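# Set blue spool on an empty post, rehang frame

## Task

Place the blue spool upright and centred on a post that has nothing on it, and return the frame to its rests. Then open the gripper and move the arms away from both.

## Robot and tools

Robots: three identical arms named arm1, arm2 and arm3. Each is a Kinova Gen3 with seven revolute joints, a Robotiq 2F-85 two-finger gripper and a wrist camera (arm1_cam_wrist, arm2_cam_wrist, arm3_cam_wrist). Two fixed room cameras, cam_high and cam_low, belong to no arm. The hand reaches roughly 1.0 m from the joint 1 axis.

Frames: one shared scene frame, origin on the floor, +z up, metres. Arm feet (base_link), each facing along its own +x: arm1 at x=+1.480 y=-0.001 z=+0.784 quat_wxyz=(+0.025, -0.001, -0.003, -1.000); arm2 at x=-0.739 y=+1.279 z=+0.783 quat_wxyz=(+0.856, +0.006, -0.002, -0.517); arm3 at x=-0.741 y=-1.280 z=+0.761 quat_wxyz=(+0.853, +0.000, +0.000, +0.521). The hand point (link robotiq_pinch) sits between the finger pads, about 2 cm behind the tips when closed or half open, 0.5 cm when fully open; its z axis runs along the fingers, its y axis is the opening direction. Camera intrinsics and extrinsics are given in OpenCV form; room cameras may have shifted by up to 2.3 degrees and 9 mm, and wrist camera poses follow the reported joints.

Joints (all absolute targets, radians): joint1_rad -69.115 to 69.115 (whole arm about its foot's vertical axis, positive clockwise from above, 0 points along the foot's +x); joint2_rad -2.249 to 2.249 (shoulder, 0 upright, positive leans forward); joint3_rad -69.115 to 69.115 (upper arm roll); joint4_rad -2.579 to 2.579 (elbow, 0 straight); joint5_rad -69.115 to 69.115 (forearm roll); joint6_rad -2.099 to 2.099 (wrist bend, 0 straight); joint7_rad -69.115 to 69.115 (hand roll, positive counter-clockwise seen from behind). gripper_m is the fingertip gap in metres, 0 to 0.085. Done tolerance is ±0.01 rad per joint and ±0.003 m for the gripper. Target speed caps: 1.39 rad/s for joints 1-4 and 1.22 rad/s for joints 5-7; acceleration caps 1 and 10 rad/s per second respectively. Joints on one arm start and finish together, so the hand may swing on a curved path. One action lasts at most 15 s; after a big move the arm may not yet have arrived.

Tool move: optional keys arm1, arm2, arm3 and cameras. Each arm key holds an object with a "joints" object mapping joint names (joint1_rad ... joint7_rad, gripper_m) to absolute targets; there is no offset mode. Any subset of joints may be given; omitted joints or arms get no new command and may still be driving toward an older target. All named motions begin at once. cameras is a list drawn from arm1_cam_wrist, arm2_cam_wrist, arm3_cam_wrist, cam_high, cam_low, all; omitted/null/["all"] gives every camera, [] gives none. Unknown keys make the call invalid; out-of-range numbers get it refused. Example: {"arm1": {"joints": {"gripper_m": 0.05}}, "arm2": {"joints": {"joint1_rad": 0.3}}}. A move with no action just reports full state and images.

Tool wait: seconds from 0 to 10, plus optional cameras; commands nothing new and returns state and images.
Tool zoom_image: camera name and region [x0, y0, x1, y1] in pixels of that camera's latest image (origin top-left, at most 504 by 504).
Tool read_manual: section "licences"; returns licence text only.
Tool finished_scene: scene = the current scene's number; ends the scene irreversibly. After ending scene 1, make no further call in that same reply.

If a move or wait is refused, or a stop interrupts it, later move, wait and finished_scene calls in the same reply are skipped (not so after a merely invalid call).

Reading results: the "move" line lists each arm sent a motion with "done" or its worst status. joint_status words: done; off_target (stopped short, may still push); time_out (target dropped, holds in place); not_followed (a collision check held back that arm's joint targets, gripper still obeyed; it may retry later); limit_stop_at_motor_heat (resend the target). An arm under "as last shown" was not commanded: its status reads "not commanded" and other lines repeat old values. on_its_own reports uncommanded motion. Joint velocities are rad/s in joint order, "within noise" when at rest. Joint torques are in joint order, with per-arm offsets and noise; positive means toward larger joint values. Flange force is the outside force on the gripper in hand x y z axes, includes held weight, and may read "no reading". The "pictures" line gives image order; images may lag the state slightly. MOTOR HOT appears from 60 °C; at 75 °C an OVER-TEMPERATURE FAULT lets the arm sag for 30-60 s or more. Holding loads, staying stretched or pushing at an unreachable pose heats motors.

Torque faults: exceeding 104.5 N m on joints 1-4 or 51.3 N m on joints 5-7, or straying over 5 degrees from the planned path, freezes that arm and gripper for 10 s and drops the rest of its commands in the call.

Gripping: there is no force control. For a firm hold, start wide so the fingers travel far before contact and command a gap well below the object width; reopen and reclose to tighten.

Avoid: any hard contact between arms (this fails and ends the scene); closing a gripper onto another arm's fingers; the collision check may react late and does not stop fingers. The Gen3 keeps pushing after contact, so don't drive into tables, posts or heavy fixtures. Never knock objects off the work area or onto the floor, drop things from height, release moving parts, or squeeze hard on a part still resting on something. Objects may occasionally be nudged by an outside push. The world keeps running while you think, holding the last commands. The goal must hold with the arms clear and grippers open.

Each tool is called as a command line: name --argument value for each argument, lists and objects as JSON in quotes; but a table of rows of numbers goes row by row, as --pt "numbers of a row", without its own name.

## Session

move --cameras '["cam_high","cam_low"]'

zoom_image --camera "cam_high" --region '[200, 160, 440, 350]'

zoom_image --camera "cam_low" --region '[270, 220, 410, 320]'

Scene clock: 0.00 s.
Joint torques (N m): no reading
Motor temperatures (°C): arm1=[31 40 32 30 39 43 39] | arm2=[34 33 31 31 35 47 41] | arm3=[36 33 34 32 38 41 40]
Flange force (N): no reading
Joint velocities: within noise
arm1.joint_positions: joint1_rad=-0.468 joint2_rad=-0.309 joint3_rad=-0.030 joint4_rad=+1.598 joint5_rad=-0.062 joint6_rad=+2.061 joint7_rad=+1.030 gripper_m=+0.085
arm1.joint_status: not commanded
arm1.hand: x=+1.3844 y=-0.0495 z=+1.2533 quat_wxyz=(+0.030, -0.994, -0.014, -0.101) (m; scene frame)
arm2.joint_positions: joint1_rad=-0.509 joint2_rad=-0.310 joint3_rad=-0.054 joint4_rad=+1.512 joint5_rad=-0.069 joint6_rad=+2.040 joint7_rad=+1.580 gripper_m=+0.085
arm2.joint_status: not commanded
arm2.hand: x=-0.6293 y=+1.2064 z=+1.2731 quat_wxyz=(+0.039, -0.242, -0.969, -0.041) (m; scene frame)
arm3.joint_positions: joint1_rad=-0.291 joint2_rad=-0.473 joint3_rad=-0.123 joint4_rad=+1.499 joint5_rad=-0.068 joint6_rad=+2.068 joint7_rad=+1.111 gripper_m=+0.085
arm3.joint_status: not commanded
arm3.hand: x=-0.7407 y=-1.1889 z=+1.2722 quat_wxyz=(-0.011, +0.511, -0.859, -0.018) (m; scene frame)
pictures: cam_high, cam_low

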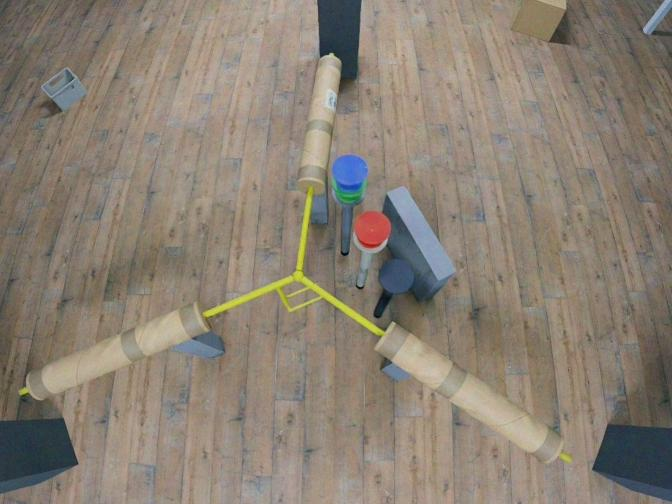

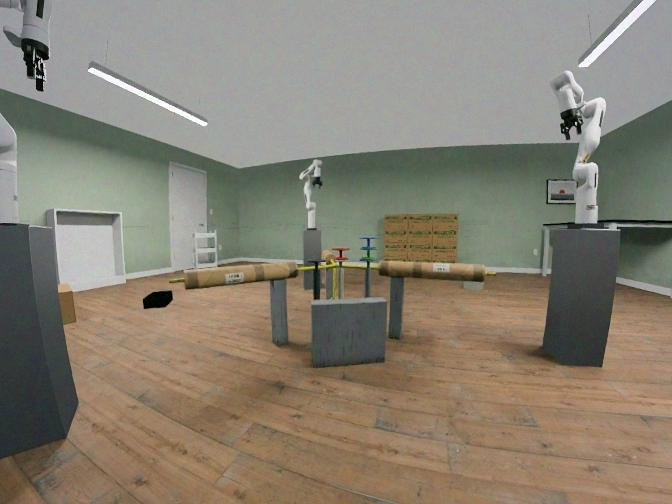

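Scaled by 2.100 from the camera's 672x504 image, which has a finer 960x720 frame.

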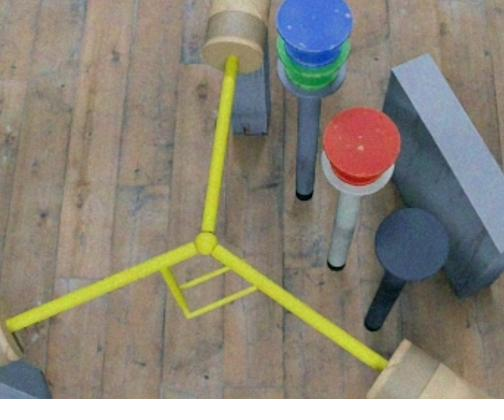

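Scaled by 3.600 from the camera's 672x504 image, which has a finer 960x720 frame.

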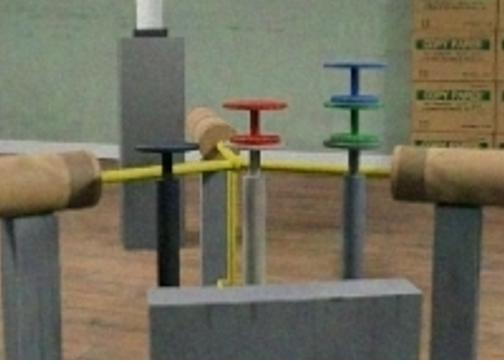

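move --arm1 '{"joints":{"joint1_rad":0.0983,"joint2_rad":1.0963,"joint3_rad":0,"joint4_rad":1.5926,"joint5_rad":0,"joint6_rad":0.4527,"joint7_rad":1.5432}}' --arm2 '{"joints":{"joint1_rad":-0.4057,"joint2_rad":1.0072,"joint3_rad":0,"joint4_rad":2.1127,"joint5_rad":0,"joint6_rad":0.0217,"joint7_rad":1.1286}}' --arm3 '{"joints":{"joint1_rad":-0.2817,"joint2_rad":1.1513,"joint3_rad":0,"joint4_rad":1.2824,"joint5_rad":0,"joint6_rad":0.7079,"joint7_rad":1.1638}}' --cameras '["arm1_cam_wrist","arm2_cam_wrist","arm3_cam_wrist"]'

Scene clock: 35.77 s.
Joint torques (N m): arm1=[-0.08 -21.99 0 -3.11 0.27 0.24 -0.11] | arm2=[-0.9 -15.36 0.86 0.64 -0.43 -0.21 -0.1] | arm3=[1.09 -24.1 0.56 -5.13 -0.16 -0.08 0.02]
Motor temperatures (°C): arm1=[31 40 32 30 39 43 39] | arm2=[34 33 31 31 35 47 41] | arm3=[36 32 34 32 38 41 40]
Flange force (N): arm1=[-2.3 0.4 1.1] | arm2=[-4.6 -1.0 -5.2] | arm3=[-2.3 2.3 -0.2]
move: arm1 done; arm2 done; arm3 done
Joint velocities: within noise
arm1.joint_positions: joint1_rad=+0.098 joint2_rad=+1.096 joint3_rad=+0.000 joint4_rad=+1.593 joint5_rad=+0.000 joint6_rad=+0.453 joint7_rad=+1.543 gripper_m=+0.085
arm1.joint_status: all done
arm1.hand: x=+0.9700 y=+0.0483 z=+0.6673 quat_wxyz=(-0.003, -0.999, +0.038, +0.000) (m; scene frame)
arm2.joint_positions: joint1_rad=-0.406 joint2_rad=+1.007 joint3_rad=+0.000 joint4_rad=+2.113 joint5_rad=+0.000 joint6_rad=+0.022 joint7_rad=+1.129 gripper_m=+0.085
arm2.joint_status: all done
arm2.hand: x=-0.4718 y=+1.0327 z=+0.6676 quat_wxyz=(-0.002, -0.533, -0.846, -0.006) (m; scene frame)
arm3.joint_positions: joint1_rad=-0.282 joint2_rad=+1.151 joint3_rad=+0.000 joint4_rad=+1.282 joint5_rad=+0.000 joint6_rad=+0.708 joint7_rad=+1.164 gripper_m=+0.085
arm3.joint_status: all done
arm3.hand: x=-0.6035 y=-0.7074 z=+0.6671 quat_wxyz=(+0.000, +0.467, -0.884, +0.000) (m; scene frame)
pictures: arm1_cam_wrist, arm2_cam_wrist, arm3_cam_wrist
camera_calibration:
arm1_cam_wrist: T_world_to_cam=[[-0.0882725, -0.996095, -0.00181045, 0.137184], [-0.996014, 0.0882885, -0.0126801, 1.02275], [0.0127904, 0.000683926, -0.999918, 0.801952], [0, 0, 0, 1]] pos_world=[1.02053, 0.0458027, 0.815103]
arm2_cam_wrist: T_world_to_cam=[[0.880031, 0.47385, 0.0317864, -0.0979429], [0.474186, -0.880418, -0.00351654, 1.18751], [0.026319, 0.0181673, -0.999488, 0.808762], [0, 0, 0, 1]] pos_world=[-0.498195, 1.07723, 0.815637]
arm3_cam_wrist: T_world_to_cam=[[-0.823864, 0.566162, 0.0266186, -0.119869], [0.566626, 0.823842, 0.0148461, 0.968056], [-0.0135242, 0.0273139, -0.999535, 0.829605], [0, 0, 0, 1]] pos_world=[-0.636062, -0.75232, 0.818038]

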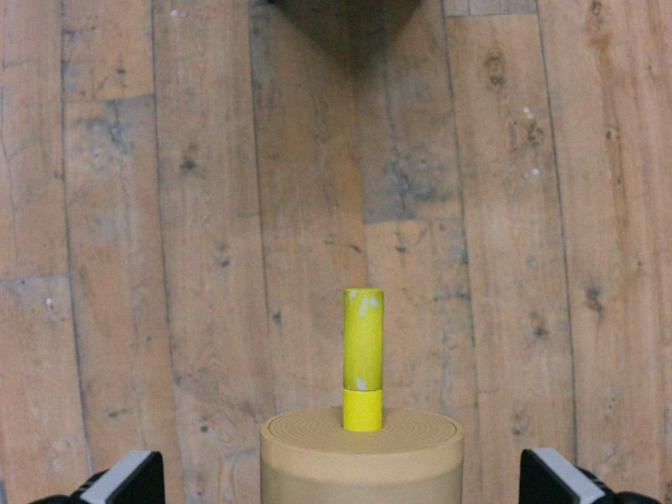

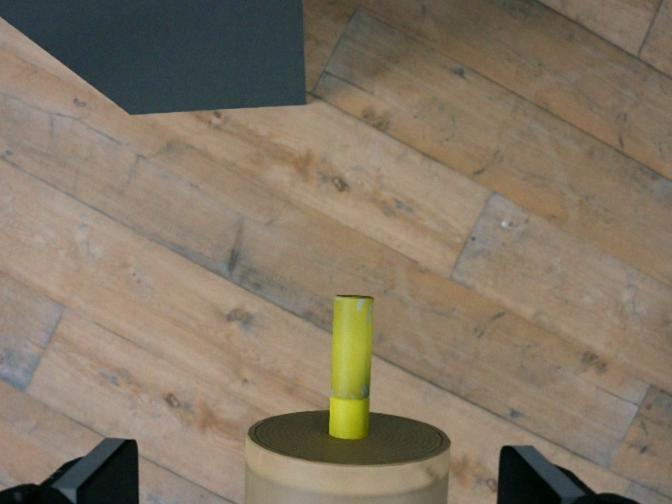

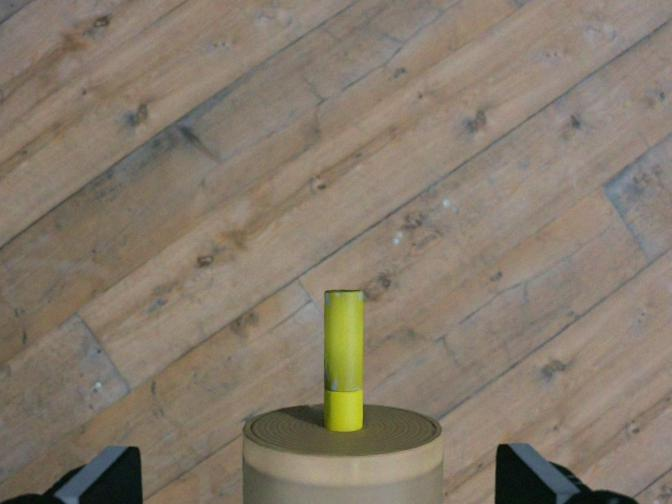

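move --arm1 '{"joints":{"joint1_rad":0.0779,"joint2_rad":1.5344,"joint4_rad":1.3239,"joint6_rad":0.2833,"joint7_rad":1.5097,"gripper_m":0.055}}' --arm2 '{"joints":{"joint1_rad":-0.4424,"joint2_rad":1.5123,"joint4_rad":1.7928,"joint6_rad":-0.1635,"joint7_rad":1.0783,"gripper_m":0.055}}' --arm3 '{"joints":{"joint1_rad":-0.3001,"joint2_rad":1.5756,"joint4_rad":0.9773,"joint6_rad":0.5887,"joint7_rad":1.1314,"gripper_m":0.055}}' --cameras '["arm1_cam_wrist","arm2_cam_wrist","arm3_cam_wrist"]'

Scene clock: 63.33 s.
Joint torques (N m): arm1=[-0.11 -22.66 0.02 -1.81 0.25 0.2 -0.06] | arm2=[-0.87 -17.06 0.88 2.22 -0.4 -0.25 -0.15] | arm3=[1.16 -24.92 0.58 -4.21 -0.21 -0.12 0.04]
Motor temperatures (°C): arm1=[31 40 32 30 39 43 39] | arm2=[34 33 31 30 35 47 41] | arm3=[36 33 34 32 38 41 40]
Flange force (N): arm1=[-1.8 0.6 1.6] | arm2=[-4.8 -0.2 -2.6] | arm3=[-3.2 2.8 1.2]
move: arm1 done; arm2 done; arm3 done
Joint velocities: within noise
arm1.joint_positions: joint1_rad=+0.078 joint2_rad=+1.534 joint3_rad=+0.000 joint4_rad=+1.324 joint5_rad=+0.000 joint6_rad=+0.283 joint7_rad=+1.510 gripper_m=+0.055
arm1.joint_status: all done
arm1.hand: x=+0.9723 y=+0.0368 z=+0.4712 quat_wxyz=(-0.003, -0.999, +0.045, +0.000) (m; scene frame)
arm2.joint_positions: joint1_rad=-0.442 joint2_rad=+1.512 joint3_rad=+0.000 joint4_rad=+1.793 joint5_rad=+0.000 joint6_rad=-0.163 joint7_rad=+1.078 gripper_m=+0.055
arm2.joint_status: all done
arm2.hand: x=-0.4560 y=+1.0404 z=+0.4717 quat_wxyz=(-0.001, -0.538, -0.843, -0.006) (m; scene frame)
arm3.joint_positions: joint1_rad=-0.300 joint2_rad=+1.576 joint3_rad=+0.000 joint4_rad=+0.977 joint5_rad=+0.000 joint6_rad=+0.589 joint7_rad=+1.131 gripper_m=+0.055
arm3.joint_status: all done
arm3.hand: x=-0.6128 y=-0.6986 z=+0.4711 quat_wxyz=(+0.000, +0.460, -0.888, +0.000) (m; scene frame)
pictures: arm1_cam_wrist, arm2_cam_wrist, arm3_cam_wrist
camera_calibration:
arm1_cam_wrist: T_world_to_cam=[[-0.101368, -0.994847, -0.0018613, 0.138329], [-0.994765, 0.101384, -0.0128186, 1.022], [0.0129413, 0.000552149, -0.999916, 0.605795], [0, 0, 0, 1]] pos_world=[1.02283, 0.0336681, 0.619102]
arm2_cam_wrist: T_world_to_cam=[[0.886352, 0.461919, 0.0317931, -0.0939019], [0.462254, -0.88674, -0.00368788, 1.18734], [0.0264887, 0.0179653, -0.999488, 0.612686], [0, 0, 0, 1]] pos_world=[-0.481851, 1.08523, 0.619737]
arm3_cam_wrist: T_world_to_cam=[[-0.815852, 0.577646, 0.0266343, -0.114364], [0.578111, 0.815821, 0.0149157, 0.970325], [-0.0131128, 0.0275665, -0.999534, 0.633761], [0, 0, 0, 1]] pos_world=[-0.645949, -0.743021, 0.622038]

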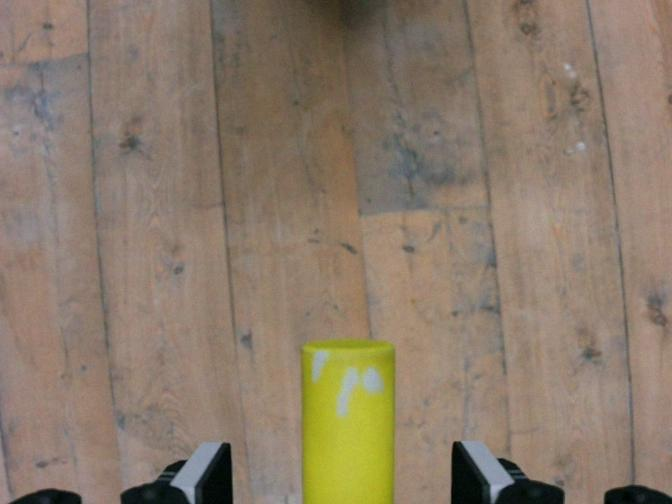

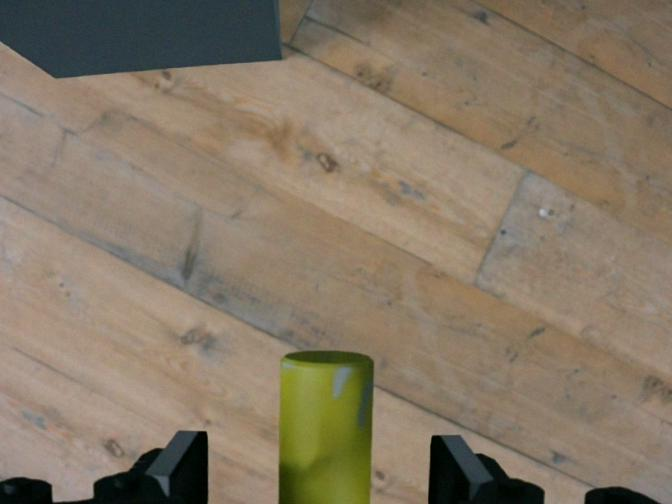

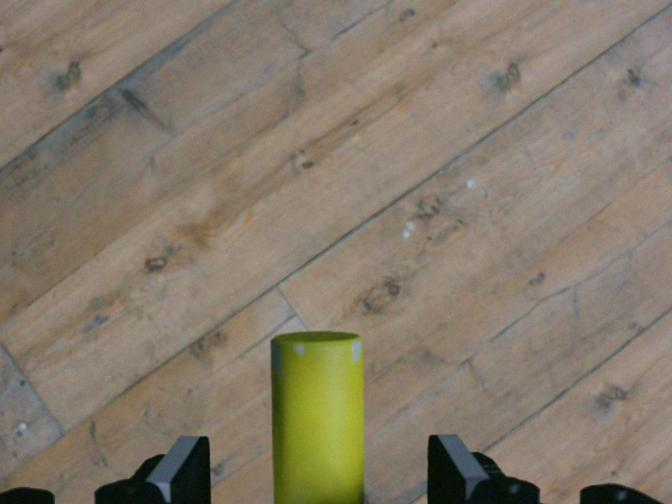

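move --arm1 '{"joints":{"gripper_m":0.0}}' --arm2 '{"joints":{"gripper_m":0.0}}' --arm3 '{"joints":{"gripper_m":0.0}}' --cameras '[]'

move --arm1 '{"joints":{"joint1_rad":0.0751,"joint2_rad":1.0444,"joint4_rad":1.6175,"joint6_rad":0.4797,"joint7_rad":1.5071}}' --arm2 '{"joints":{"joint1_rad":-0.4478,"joint2_rad":0.9446,"joint4_rad":2.1088,"joint6_rad":0.0882,"joint7_rad":1.0729}}' --arm3 '{"joints":{"joint1_rad":-0.2996,"joint2_rad":1.1191,"joint4_rad":1.2638,"joint6_rad":0.7587,"joint7_rad":1.1319}}' --cameras '["cam_high","cam_low"]'

Scene clock: 82.17 s.
Joint torques (N m): arm1=[0.38 -19.59 0.84 -3.31 0.57 -1.14 0.1] | arm2=[0.22 -12.66 2.47 -0.15 -0.62 -1.05 -0.11] | arm3=[0.28 -22.32 -0.21 -5.94 -0.64 -1.9 -0.14]
Motor temperatures (°C): arm1=[31 41 32 30 39 43 39] | arm2=[34 33 31 30 35 47 41] | arm3=[36 33 34 32 38 41 40]
Flange force (N): arm1=[2.0 1.8 -9.1] | arm2=[-1.2 1.3 -18.6] | arm3=[2.3 -1.4 -9.1]
move: arm1 off_target; arm2 off_target; arm3 off_target
Joint velocities: within noise
arm1.joint_positions: joint1_rad=+0.078 joint2_rad=+1.534 joint3_rad=+0.000 joint4_rad=+1.324 joint5_rad=+0.000 joint6_rad=+0.283 joint7_rad=+1.510 gripper_m=+0.018
arm1.joint_status: gripper_m off_target (ended at +0.018, target +0.000)
arm1.hand: x=+0.9723 y=+0.0368 z=+0.4712 quat_wxyz=(-0.003, -0.999, +0.045, +0.000) (m; scene frame)
arm2.joint_positions: joint1_rad=-0.442 joint2_rad=+1.512 joint3_rad=+0.000 joint4_rad=+1.793 joint5_rad=+0.000 joint6_rad=-0.164 joint7_rad=+1.078 gripper_m=+0.018
arm2.joint_status: gripper_m off_target (ended at +0.018, target +0.000)
arm2.hand: x=-0.4560 y=+1.0405 z=+0.4717 quat_wxyz=(-0.001, -0.538, -0.843, -0.006) (m; scene frame)
arm3.joint_positions: joint1_rad=-0.300 joint2_rad=+1.576 joint3_rad=+0.000 joint4_rad=+0.977 joint5_rad=+0.000 joint6_rad=+0.589 joint7_rad=+1.131 gripper_m=+0.018
arm3.joint_status: gripper_m off_target (ended at +0.018, target +0.000)
arm3.hand: x=-0.6128 y=-0.6986 z=+0.4711 quat_wxyz=(+0.000, +0.460, -0.888, +0.000) (m; scene frame)
pictures: none
No camera images: "cameras" was empty.

Scene clock: 84.00 s.
Joint torques (N m): arm1=[-0.01 -23.78 0.15 -3.74 0.27 0.37 -0.13] | arm2=[0.08 -17.59 2.34 -1.24 -0.37 -0.76 -0.11] | arm3=[0.97 -27.9 0.33 -8.2 -0.49 -0.91 -0.19]
Motor temperatures (°C): arm1=[31 41 32 30 39 43 39] | arm2=[34 33 31 30 35 47 41] | arm3=[36 33 34 32 38 41 40]
Flange force (N): arm1=[-2.6 0.6 5.4] | arm2=[-1.3 0.6 -0.8] | arm3=[1.2 0.3 4.3]
move: arm1 done; arm2 done; arm3 done
Joint velocities: within noise
arm1.joint_positions: joint1_rad=+0.075 joint2_rad=+1.044 joint3_rad=+0.000 joint4_rad=+1.617 joint5_rad=+0.000 joint6_rad=+0.480 joint7_rad=+1.507 gripper_m=+0.018
arm1.joint_status: all done
arm1.hand: x=+0.9718 y=+0.0366 z=+0.6904 quat_wxyz=(-0.003, -0.999, +0.044, +0.001) (m; scene frame)
arm2.joint_positions: joint1_rad=-0.448 joint2_rad=+0.945 joint3_rad=+0.000 joint4_rad=+2.109 joint5_rad=+0.000 joint6_rad=+0.088 joint7_rad=+1.073 gripper_m=+0.018
arm2.joint_status: all done
arm2.hand: x=-0.4568 y=+1.0402 z=+0.6908 quat_wxyz=(-0.002, -0.538, -0.843, -0.006) (m; scene frame)
arm3.joint_positions: joint1_rad=-0.300 joint2_rad=+1.119 joint3_rad=+0.000 joint4_rad=+1.264 joint5_rad=+0.000 joint6_rad=+0.759 joint7_rad=+1.132 gripper_m=+0.018
arm3.joint_status: all done
arm3.hand: x=-0.6127 y=-0.6990 z=+0.6901 quat_wxyz=(+0.000, +0.461, -0.888, +0.000) (m; scene frame)
pictures: cam_high, cam_low

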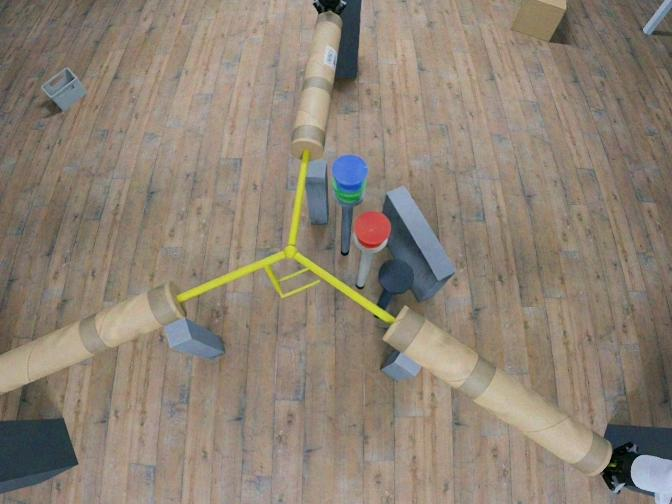

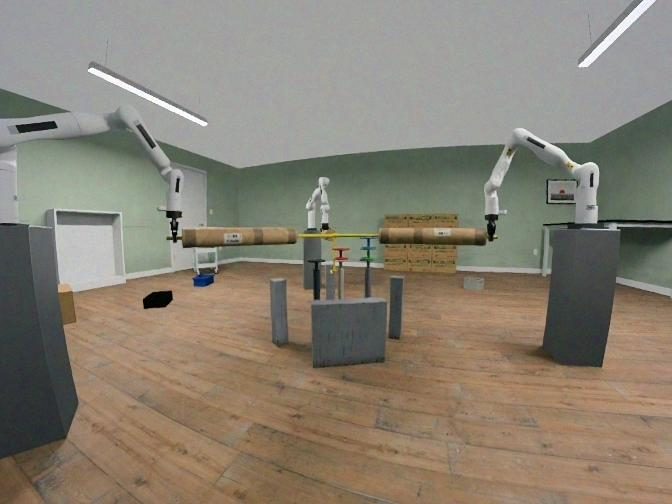

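move --arm1 '{"joints":{"joint1_rad":0.0496,"joint2_rad":0.6646,"joint4_rad":1.9961,"joint6_rad":0.4809,"joint7_rad":1.4814}}' --arm2 '{"joints":{"joint1_rad":-0.56,"joint2_rad":0.7333,"joint4_rad":1.8060,"joint6_rad":0.6023,"joint7_rad":0.9607}}' --arm3 '{"joints":{"joint1_rad":-0.128,"joint2_rad":0.9624,"joint4_rad":1.1608,"joint6_rad":1.0184,"joint7_rad":1.3035}}' --cameras '[]'

move --arm1 '{"joints":{"joint1_rad":0.0068,"joint2_rad":0.2321,"joint4_rad":2.2017,"joint6_rad":0.7078,"joint7_rad":1.4386}}' --arm2 '{"joints":{"joint1_rad":-0.6342,"joint2_rad":0.7170,"joint4_rad":1.3356,"joint6_rad":1.0890,"joint7_rad":0.8865}}' --arm3 '{"joints":{"joint1_rad":0.0302,"joint2_rad":0.9340,"joint4_rad":0.8181,"joint6_rad":1.3895,"joint7_rad":1.4617}}' --cameras '["cam_high","cam_low"]'

zoom_image --camera "cam_low" --region '[320, 210, 390, 270]'

zoom_image --camera "cam_high" --region '[290, 140, 400, 250]'

Scene clock: 94.83 s.
Joint torques (N m): arm1=[1.05 -19.76 1.06 -4.25 0.69 -0.48 0.08] | arm2=[3.15 -20.3 5.3 -8.75 1.09 -2.2 -0.21] | arm3=[-2.06 -27.96 -2.08 -11.38 -1.75 -2.04 -0.24]
Motor temperatures (°C): arm1=[31 41 32 30 39 43 39] | arm2=[34 33 31 30 35 47 41] | arm3=[36 34 34 33 38 41 40]
Flange force (N): arm1=[-3.8 3.7 6.0] | arm2=[8.3 2.6 -0.4] | arm3=[3.7 -5.3 3.3]
move: arm1 done; arm2 done; arm3 done
TORQUE WARNING: arm3's joint6_rad reached its warning level (29.4 N m). A warning alone does not stop the arm.
TORQUE WARNING: arm1's joint4_rad reached its warning level (56.7 N m). A warning alone does not stop the arm.
Joint velocities: within noise
arm1.joint_positions: joint1_rad=+0.050 joint2_rad=+0.664 joint3_rad=+0.000 joint4_rad=+1.996 joint5_rad=+0.000 joint6_rad=+0.481 joint7_rad=+1.481 gripper_m=+0.018
arm1.joint_status: all done
arm1.hand: x=+1.0751 y=+0.0242 z=+0.8103 quat_wxyz=(-0.003, -0.999, +0.045, +0.001) (m; scene frame)
arm2.joint_positions: joint1_rad=-0.560 joint2_rad=+0.733 joint3_rad=+0.000 joint4_rad=+1.806 joint5_rad=+0.000 joint6_rad=+0.602 joint7_rad=+0.961 gripper_m=+0.018
arm2.joint_status: all done
arm2.hand: x=-0.3540 y=+1.0264 z=+0.8117 quat_wxyz=(-0.002, -0.538, -0.843, -0.006) (m; scene frame)
arm3.joint_positions: joint1_rad=-0.128 joint2_rad=+0.962 joint3_rad=+0.000 joint4_rad=+1.161 joint5_rad=+0.000 joint6_rad=+1.018 joint7_rad=+1.304 gripper_m=+0.018
arm3.joint_status: all done
arm3.hand: x=-0.5091 y=-0.7124 z=+0.8102 quat_wxyz=(+0.000, +0.460, -0.888, +0.000) (m; scene frame)
pictures: none
No camera images: "cameras" was empty.

Scene clock: 96.53 s.
Joint torques (N m): arm1=[2.14 -13.79 2.21 -7.37 1.9 -1.12 0.11] | arm2=[7.32 -23.58 8.62 -14.81 3.83 -4.53 -0.18] | arm3=[-5.6 -28.24 -4.15 -12.4 -3.44 -2.4 -0.26]
Motor temperatures (°C): arm1=[31 41 32 30 39 43 39] | arm2=[34 33 31 30 35 47 41] | arm3=[36 34 34 33 38 41 40]
Flange force (N): arm1=[-1.6 7.7 5.5] | arm2=[19.7 1.8 0.6] | arm3=[4.4 -10.0 2.8]
move: arm1 done; arm2 done; arm3 done
TORQUE WARNING: arm3's joint6_rad reached its warning level (29.4 N m). A warning alone does not stop the arm.
TORQUE WARNING: arm1's joint4_rad reached its warning level (56.7 N m). A warning alone does not stop the arm.
Joint velocities: within noise
arm1.joint_positions: joint1_rad=+0.007 joint2_rad=+0.232 joint3_rad=+0.000 joint4_rad=+2.202 joint5_rad=+0.000 joint6_rad=+0.708 joint7_rad=+1.439 gripper_m=+0.018
arm1.joint_status: all done
arm1.hand: x=+1.1783 y=+0.0119 z=+0.9283 quat_wxyz=(-0.003, -0.999, +0.045, +0.001) (m; scene frame)
arm2.joint_positions: joint1_rad=-0.634 joint2_rad=+0.717 joint3_rad=+0.000 joint4_rad=+1.336 joint5_rad=+0.000 joint6_rad=+1.089 joint7_rad=+0.887 gripper_m=+0.018
arm2.joint_status: all done
arm2.hand: x=-0.2518 y=+1.0129 z=+0.9304 quat_wxyz=(-0.001, -0.538, -0.843, -0.006) (m; scene frame)
arm3.joint_positions: joint1_rad=+0.030 joint2_rad=+0.934 joint3_rad=+0.000 joint4_rad=+0.818 joint5_rad=+0.000 joint6_rad=+1.389 joint7_rad=+1.462 gripper_m=+0.018
arm3.joint_status: all done
arm3.hand: x=-0.4059 y=-0.7255 z=+0.9283 quat_wxyz=(+0.000, +0.460, -0.888, +0.000) (m; scene frame)
pictures: cam_high, cam_low

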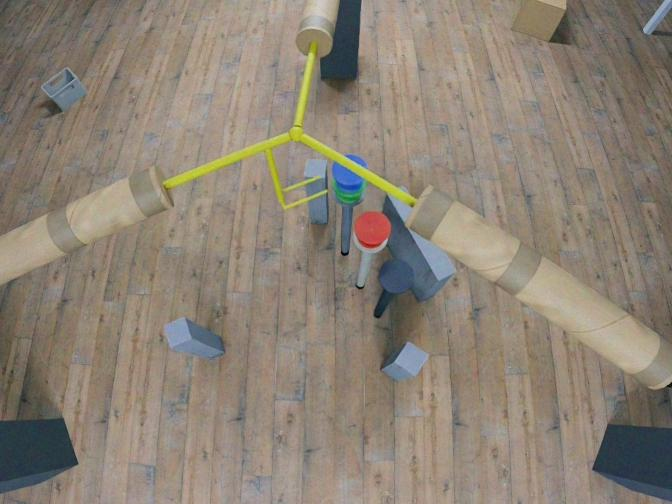

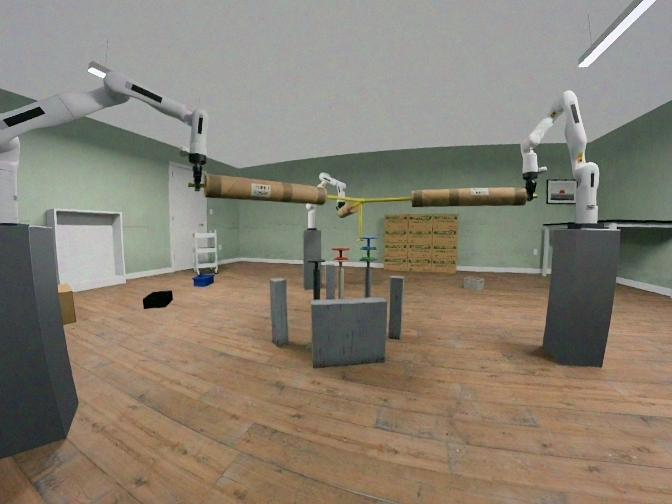

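Scaled by 7.200 from the camera's 672x504 image, which has a finer 960x720 frame.

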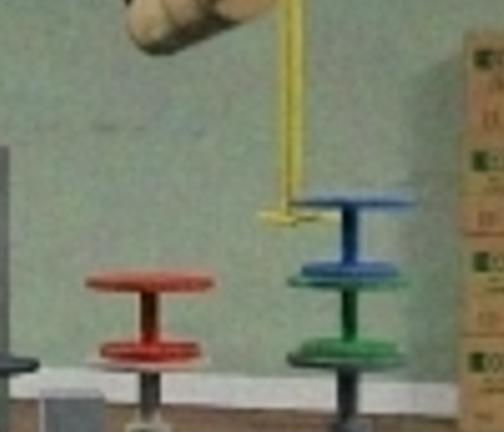

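Scaled by 4.582 from the camera's 672x504 image, which has a finer 960x720 frame.

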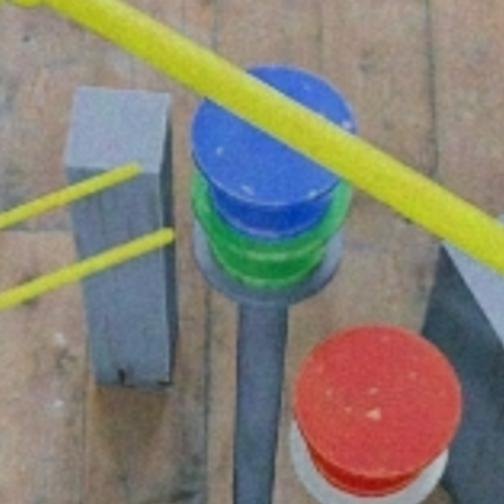

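move --arm1 '{"joints":{"joint1_rad":-0.2447,"joint2_rad":0.2036,"joint4_rad":2.3056,"joint6_rad":0.6324,"joint7_rad":1.1871}}' --arm2 '{"joints":{"joint1_rad":-0.5649,"joint2_rad":0.8774,"joint4_rad":1.0491,"joint6_rad":1.2151,"joint7_rad":0.9558}}' --arm3 '{"joints":{"joint1_rad":0.1342,"joint2_rad":0.8409,"joint4_rad":1.0504,"joint6_rad":1.2503,"joint7_rad":1.5657}}' --cameras '["cam_high","cam_low"]'

zoom_image --camera "cam_low" --region '[330, 220, 390, 270]'

zoom_image --camera "cam_high" --region '[290, 140, 400, 250]'

Scene clock: 119.30 s.
Joint torques (N m): arm1=[0.66 -11.72 0.32 -3.53 0.89 0.76 0.14] | arm2=[-0.13 -24.9 1.56 -9.71 -0.18 -0.75 -0.38] | arm3=[-0.93 -25.17 -1.15 -7.02 -1.44 1.58 -0.08]
Motor temperatures (°C): arm1=[31 41 32 30 39 43 39] | arm2=[34 34 31 31 35 47 41] | arm3=[36 34 34 33 38 41 40]
Flange force (N): arm1=[-7.0 5.2 6.3] | arm2=[1.3 -1.4 0.9] | arm3=[-7.8 -2.6 2.8]
move: arm1 done; arm2 done; arm3 done
Joint velocities: within noise
arm1.joint_positions: joint1_rad=-0.245 joint2_rad=+0.204 joint3_rad=+0.000 joint4_rad=+2.306 joint5_rad=+0.000 joint6_rad=+0.632 joint7_rad=+1.187 gripper_m=+0.018
arm1.joint_status: all done
arm1.hand: x=+1.2138 y=-0.0548 z=+0.9165 quat_wxyz=(-0.003, -0.999, +0.045, +0.000) (m; scene frame)
arm2.joint_positions: joint1_rad=-0.565 joint2_rad=+0.877 joint3_rad=+0.000 joint4_rad=+1.049 joint5_rad=+0.000 joint6_rad=+1.215 joint7_rad=+0.956 gripper_m=+0.018
arm2.joint_status: all done
arm2.hand: x=-0.2164 y=+0.9484 z=+0.9181 quat_wxyz=(-0.001, -0.538, -0.843, -0.006) (m; scene frame)
arm3.joint_positions: joint1_rad=+0.134 joint2_rad=+0.841 joint3_rad=+0.000 joint4_rad=+1.050 joint5_rad=+0.000 joint6_rad=+1.250 joint7_rad=+1.566 gripper_m=+0.018
arm3.joint_status: all done
arm3.hand: x=-0.3705 y=-0.7926 z=+0.9163 quat_wxyz=(+0.000, +0.460, -0.888, +0.000) (m; scene frame)
pictures: cam_high, cam_low

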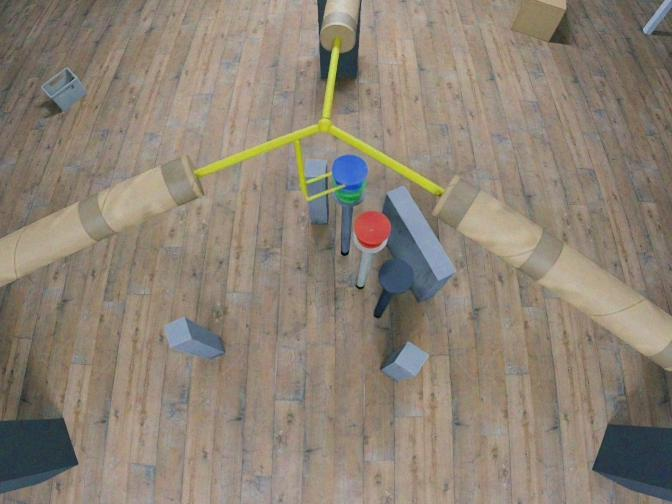

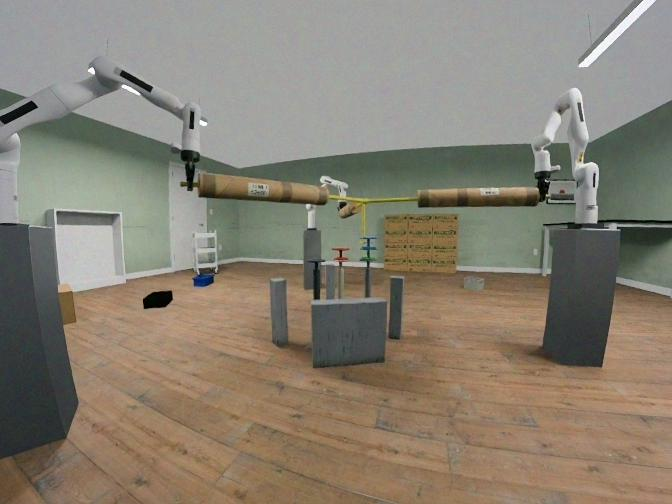

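Scaled by 8.400 from the camera's 672x504 image, which has a finer 960x720 frame.

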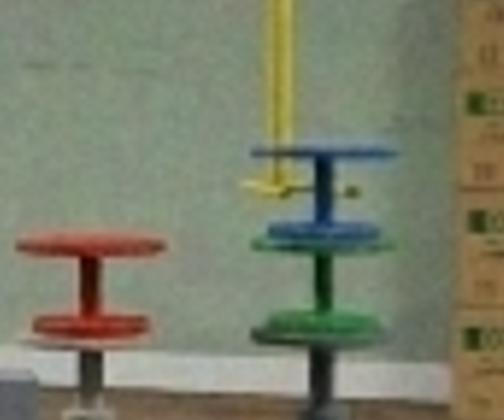

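Scaled by 4.582 from the camera's 672x504 image, which has a finer 960x720 frame.

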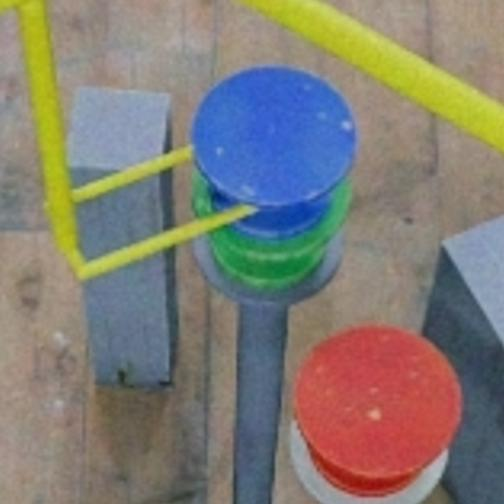

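move --arm1 '{"joints":{"joint1_rad":-0.5521,"joint2_rad":0.1913,"joint4_rad":2.3236,"joint6_rad":0.6267,"joint7_rad":0.8797}}' --arm2 '{"joints":{"joint1_rad":-0.4961,"joint2_rad":1.1039,"joint4_rad":0.5626,"joint6_rad":1.4751,"joint7_rad":1.0246}}' --arm3 '{"joints":{"joint1_rad":0.2573,"joint2_rad":0.7578,"joint4_rad":1.2187,"joint6_rad":1.1651,"joint7_rad":1.6888}}' --cameras '["cam_high","cam_low"]'

zoom_image --camera "cam_low" --region '[330, 220, 390, 270]'

zoom_image --camera "cam_high" --region '[290, 140, 400, 250]'

Scene clock: 142.57 s.
Joint torques (N m): arm1=[0.92 -11.04 0.68 -2.78 1.21 1.27 0.05] | arm2=[0.46 -28.93 1.9 -11.64 0.41 -2.27 0.44] | arm3=[-1.95 -23.79 -2.18 -6.6 -1.94 1.56 -0.22]
Motor temperatures (°C): arm1=[31 41 32 30 39 43 39] | arm2=[34 35 31 31 35 47 41] | arm3=[36 35 34 33 38 41 40]
Flange force (N): arm1=[-5.4 8.3 6.5] | arm2=[5.5 -1.1 0.7] | arm3=[-7.4 -5.6 3.0]
move: arm1 done; arm2 done; arm3 done
TORQUE WARNING: arm2's joint6_rad reached its warning level (29.4 N m). A warning alone does not stop the arm.
Joint velocities: within noise
arm1.joint_positions: joint1_rad=-0.552 joint2_rad=+0.191 joint3_rad=+0.000 joint4_rad=+2.324 joint5_rad=+0.000 joint6_rad=+0.627 joint7_rad=+0.880 gripper_m=+0.018
arm1.joint_status: all done
arm1.hand: x=+1.2483 y=-0.1292 z=+0.9168 quat_wxyz=(-0.003, -0.999, +0.045, +0.000) (m; scene frame)
arm2.joint_positions: joint1_rad=-0.496 joint2_rad=+1.104 joint3_rad=+0.000 joint4_rad=+0.563 joint5_rad=+0.000 joint6_rad=+1.475 joint7_rad=+1.025 gripper_m=+0.018
arm2.joint_status: all done
arm2.hand: x=-0.1819 y=+0.8741 z=+0.9176 quat_wxyz=(-0.001, -0.538, -0.843, -0.006) (m; scene frame)
arm3.joint_positions: joint1_rad=+0.257 joint2_rad=+0.758 joint3_rad=+0.000 joint4_rad=+1.219 joint5_rad=+0.000 joint6_rad=+1.165 joint7_rad=+1.689 gripper_m=+0.018
arm3.joint_status: all done
arm3.hand: x=-0.3360 y=-0.8669 z=+0.9163 quat_wxyz=(+0.000, +0.460, -0.888, +0.000) (m; scene frame)
pictures: cam_high, cam_low

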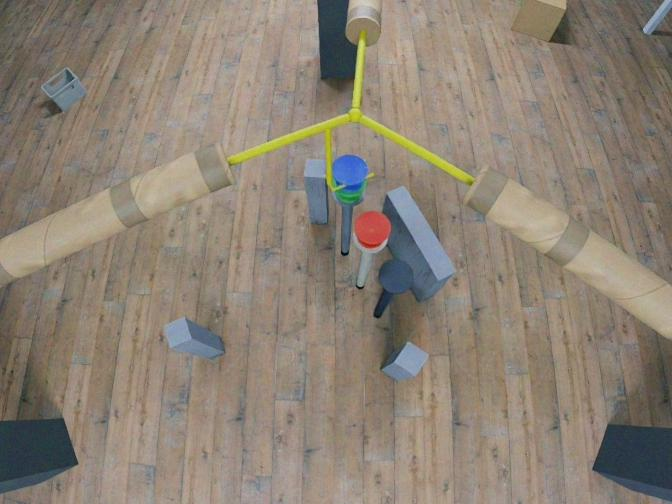

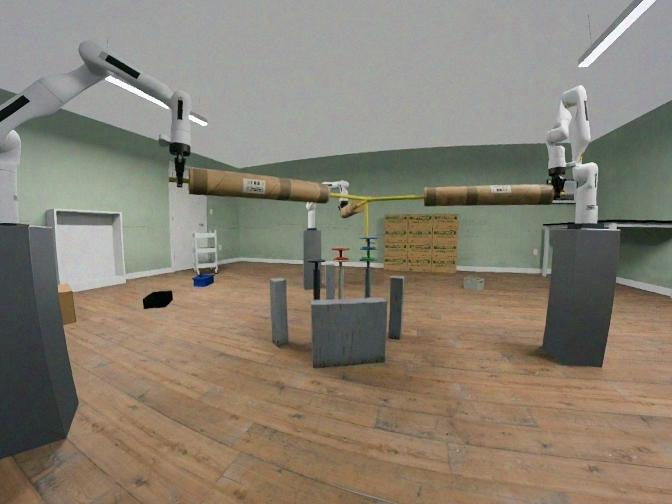

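Scaled by 8.400 from the camera's 672x504 image, which has a finer 960x720 frame.

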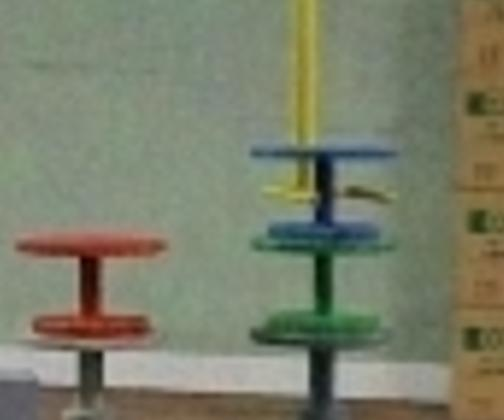

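Scaled by 4.582 from the camera's 672x504 image, which has a finer 960x720 frame.

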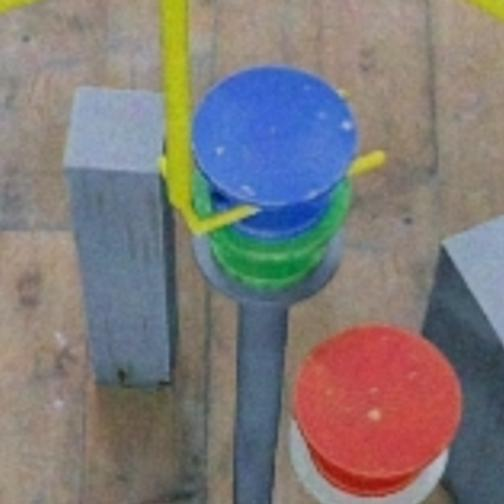

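move --arm1 '{"joints":{"joint1_rad":-0.5521,"joint2_rad":0.0382,"joint4_rad":2.1931,"joint6_rad":0.9103,"joint7_rad":0.8797}}' --arm2 '{"joints":{"joint1_rad":-0.4961,"joint2_rad":1.1113,"joint4_rad":0.3259,"joint6_rad":1.7044,"joint7_rad":1.0246}}' --arm3 '{"joints":{"joint1_rad":0.2573,"joint2_rad":0.7024,"joint4_rad":1.0951,"joint6_rad":1.3441,"joint7_rad":1.6888}}' --cameras '["cam_low","cam_high"]'

zoom_image --camera "cam_low" --region '[240, 130, 440, 290]'

Scene clock: 163.80 s.
Joint torques (N m): arm1=[3.02 -10.15 2.42 -3.82 3.01 2.35 -0.06] | arm2=[4.09 -29.63 3.81 -14.21 2.09 -5.8 0.42] | arm3=[-5.4 -23.88 -4.84 -7.3 -3.96 1.8 -0.25]
Motor temperatures (°C): arm1=[31 40 32 30 39 43 39] | arm2=[34 36 31 31 35 47 41] | arm3=[36 35 34 33 38 41 40]
Flange force (N): arm1=[-3.9 15.6 6.4] | arm2=no reading | arm3=[-7.1 -11.7 3.0]
move: arm1 done; arm2 done; arm3 done
Joint velocities: within noise
arm1.joint_positions: joint1_rad=-0.552 joint2_rad=+0.038 joint3_rad=+0.000 joint4_rad=+2.193 joint5_rad=+0.000 joint6_rad=+0.910 joint7_rad=+0.880 gripper_m=+0.018
arm1.joint_status: all done
arm1.hand: x=+1.2484 y=-0.1287 z=+0.9859 quat_wxyz=(-0.003, -0.999, +0.045, +0.000) (m; scene frame)
arm2.joint_positions: joint1_rad=-0.496 joint2_rad=+1.111 joint3_rad=+0.000 joint4_rad=+0.326 joint5_rad=+0.000 joint6_rad=+1.704 joint7_rad=+1.025 gripper_m=+0.018
arm2.joint_status: all done
arm2.hand: x=-0.1825 y=+0.8734 z=+0.9868 quat_wxyz=(-0.001, -0.538, -0.843, -0.006) (m; scene frame)
arm3.joint_positions: joint1_rad=+0.257 joint2_rad=+0.702 joint3_rad=+0.000 joint4_rad=+1.095 joint5_rad=+0.000 joint6_rad=+1.344 joint7_rad=+1.689 gripper_m=+0.018
arm3.joint_status: all done
arm3.hand: x=-0.3360 y=-0.8668 z=+0.9853 quat_wxyz=(+0.000, +0.460, -0.888, +0.000) (m; scene frame)
pictures: cam_high, cam_low

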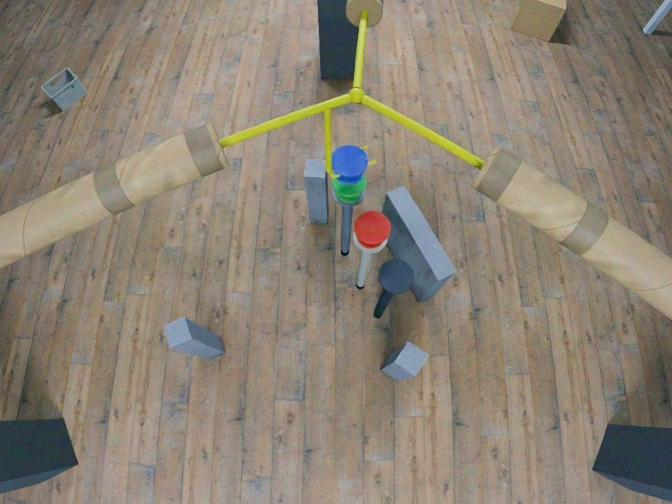

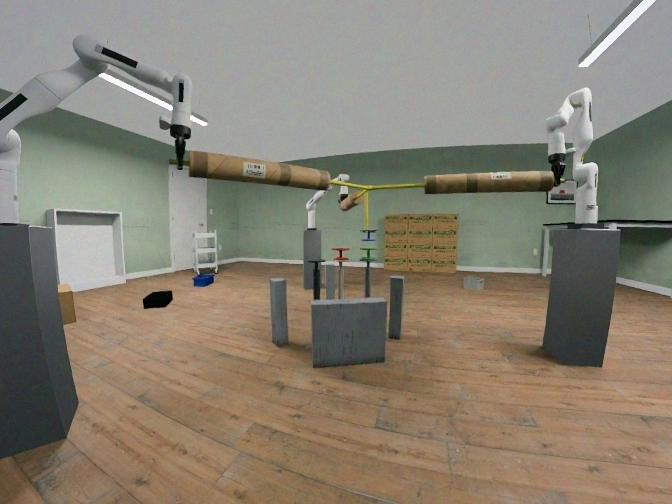

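Scaled by 2.520 from the camera's 672x504 image, which has a finer 960x720 frame.

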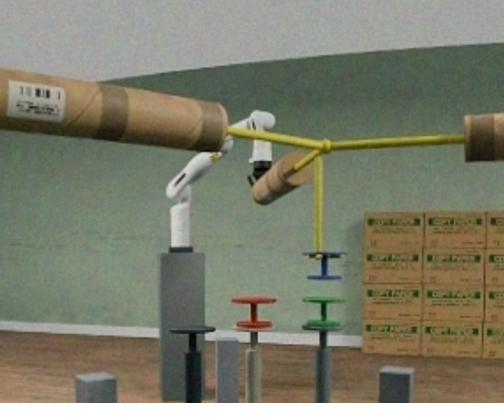

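move --arm1 '{"joints":{"joint1_rad":-0.5026,"joint2_rad":0.3874,"joint4_rad":1.7251,"joint6_rad":1.0291,"joint7_rad":0.9292}}' --arm2 '{"joints":{"joint1_rad":-0.2654,"joint2_rad":0.8679,"joint4_rad":0.8417,"joint6_rad":1.4320,"joint7_rad":1.2553}}' --arm3 '{"joints":{"joint1_rad":0.1204,"joint2_rad":0.3557,"joint4_rad":1.6904,"joint6_rad":1.0955,"joint7_rad":1.5519}}' --cameras '[]'

move --arm1 '{"joints":{"joint1_rad":-0.4814,"joint2_rad":0.7537,"joint4_rad":1.0721,"joint6_rad":1.3158,"joint7_rad":0.9504}}' --arm2 '{"joints":{"joint1_rad":-0.0052,"joint2_rad":0.8158,"joint4_rad":0.9464,"joint6_rad":1.3794,"joint7_rad":1.5155}}' --arm3 '{"joints":{"joint1_rad":-0.1546,"joint2_rad":0.0525,"joint4_rad":2.0886,"joint6_rad":1.0005,"joint7_rad":1.2769}}' --cameras '["cam_low","cam_high"]'

zoom_image --camera "cam_low" --region '[260, 200, 400, 300]'

zoom_image --camera "cam_high" --region '[310, 200, 450, 320]'

Scene clock: 174.37 s.
Joint torques (N m): arm1=[2.3 -17.94 2.01 -2.86 1.8 3.46 -0.03] | arm2=[5.19 -26.67 5.7 -16.08 2.91 -6.02 0.18] | arm3=[-5.88 -17.37 -6.09 -9.52 -5.03 -0.61 -0.37]
Motor temperatures (°C): arm1=[31 40 32 30 39 43 39] | arm2=[34 36 31 31 35 47 41] | arm3=[36 35 34 33 38 41 40]
Flange force (N): arm1=[-10.8 14.0 5.2] | arm2=[20.8 3.5 1.0] | arm3=[-1.0 -15.3 3.6]
move: arm1 done; arm2 done; arm3 done
TORQUE WARNING: arm3's joint6_rad reached its warning level (29.4 N m). A warning alone does not stop the arm.
TORQUE WARNING: arm2's joint6_rad reached its warning level (29.4 N m). A warning alone does not stop the arm.
Joint velocities: within noise
arm1.joint_positions: joint1_rad=-0.503 joint2_rad=+0.387 joint3_rad=+0.000 joint4_rad=+1.725 joint5_rad=+0.000 joint6_rad=+1.029 joint7_rad=+0.929 gripper_m=+0.018
arm1.joint_status: all done
arm1.hand: x=+1.1026 y=-0.2032 z=+0.9864 quat_wxyz=(-0.003, -0.999, +0.045, +0.001) (m; scene frame)
arm2.joint_positions: joint1_rad=-0.265 joint2_rad=+0.868 joint3_rad=+0.000 joint4_rad=+0.842 joint5_rad=+0.000 joint6_rad=+1.432 joint7_rad=+1.255 gripper_m=+0.018
arm2.joint_status: all done
arm2.hand: x=-0.3280 y=+0.7976 z=+0.9849 quat_wxyz=(-0.002, -0.538, -0.843, -0.006) (m; scene frame)
arm3.joint_positions: joint1_rad=+0.120 joint2_rad=+0.356 joint3_rad=+0.000 joint4_rad=+1.690 joint5_rad=+0.000 joint6_rad=+1.095 joint7_rad=+1.552 gripper_m=+0.018
arm3.joint_status: all done
arm3.hand: x=-0.4814 y=-0.9413 z=+0.9854 quat_wxyz=(+0.000, +0.460, -0.888, +0.000) (m; scene frame)
pictures: none
No camera images: "cameras" was empty.

Scene clock: 185.20 s.
Joint torques (N m): arm1=[-5.12 -19.14 -6.24 33.26 -2.92 31.41 0.37] | arm2=[13.02 -26.86 12.36 -20.71 6.72 -9.71 -1.17] | arm3=[-23.39 -8 -23.88 11.2 -24.66 11.47 -0.68]
Motor temperatures (°C): arm1=[31 40 32 31 39 46 39] | arm2=[34 36 31 31 36 47 41] | arm3=[37 35 34 33 40 42 40]
Flange force (N): arm1=[-87.4 49.1 44.5] | arm2=[31.7 19.5 1.0] | arm3=[-66.5 -71.4 0.0]
Flange force when the fault began (N): arm1=[-116.2 46.0 62.8]
move: arm1 torque_fault; arm2 done; arm3 done
TORQUE FAULT: arm1's joint6_rad strayed more than 5 degrees from its planned motion. arm1 stopped for 10 seconds, dropped its targets and accepts commands again: back off and push less far. The stop added 9.2 s to the call and to motion_time.
TORQUE WARNING: arm1's joint6_rad reached its warning level (29.4 N m).
TORQUE WARNING: arm3's joint5_rad reached its warning level (29.4 N m). A warning alone does not stop the arm.
TORQUE WARNING: arm2's joint5_rad reached its warning level (29.4 N m). A warning alone does not stop the arm.
Joint velocities: within noise
arm1.joint_positions: joint1_rad=-0.488 joint2_rad=+0.516 joint3_rad=+0.006 joint4_rad=+1.478 joint5_rad=+0.005 joint6_rad=+0.855 joint7_rad=+0.937 gripper_m=+0.018
arm1.joint_status: joint2_rad torque_fault (moved +0.129 of +0.366); joint4_rad torque_fault (moved -0.247 of -0.653); joint6_rad torque_fault (moved -0.174 of +0.287); joint7_rad torque_fault (moved +0.008 of +0.021); the others done
arm1.hand: x=+0.9639 y=-0.2738 z=+1.0095 quat_wxyz=(-0.080, -0.988, +0.049, +0.124) (m; scene frame)
arm2.joint_positions: joint1_rad=-0.005 joint2_rad=+0.816 joint3_rad=+0.000 joint4_rad=+0.946 joint5_rad=+0.000 joint6_rad=+1.379 joint7_rad=+1.515 gripper_m=+0.018
arm2.joint_status: all done
arm2.hand: x=-0.4735 y=+0.7230 z=+0.9830 quat_wxyz=(-0.001, -0.538, -0.843, -0.006) (m; scene frame)
arm3.joint_positions: joint1_rad=-0.155 joint2_rad=+0.052 joint3_rad=+0.000 joint4_rad=+2.089 joint5_rad=+0.000 joint6_rad=+1.001 joint7_rad=+1.277 gripper_m=+0.018
arm3.joint_status: all done
arm3.hand: x=-0.6271 y=-1.0160 z=+0.9851 quat_wxyz=(+0.000, +0.460, -0.888, +0.000) (m; scene frame)
pictures: cam_high, cam_low

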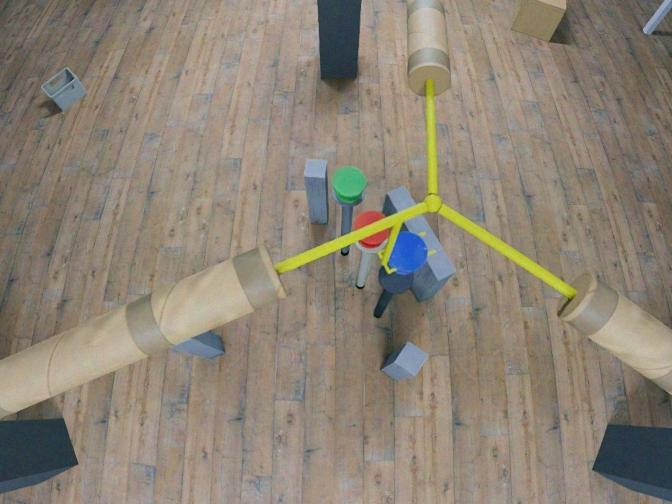

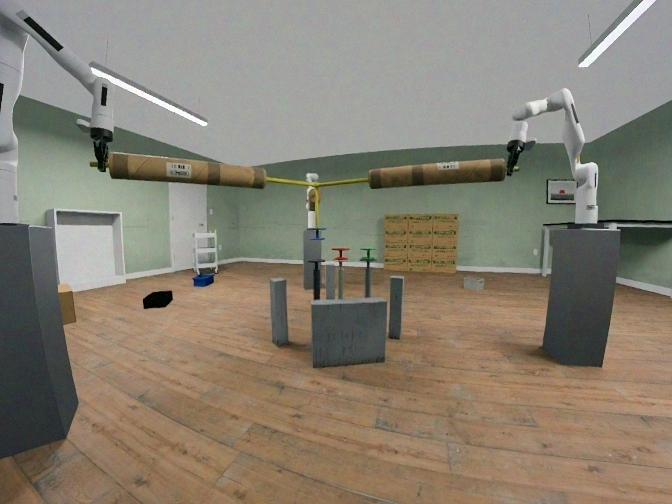

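Scaled by 3.600 from the camera's 672x504 image, which has a finer 960x720 frame.

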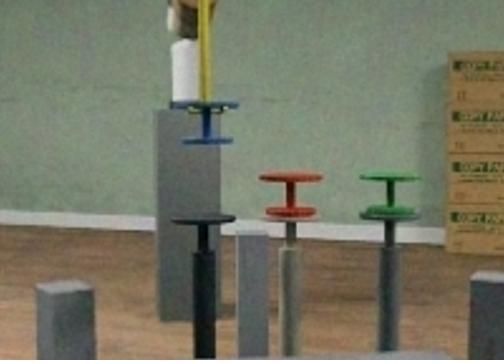

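Scaled by 3.600 from the camera's 672x504 image, which has a finer 960x720 frame.

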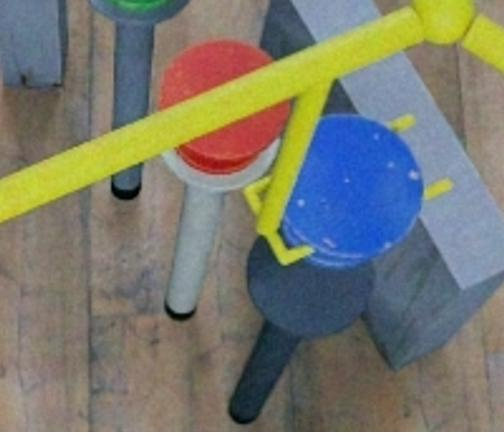

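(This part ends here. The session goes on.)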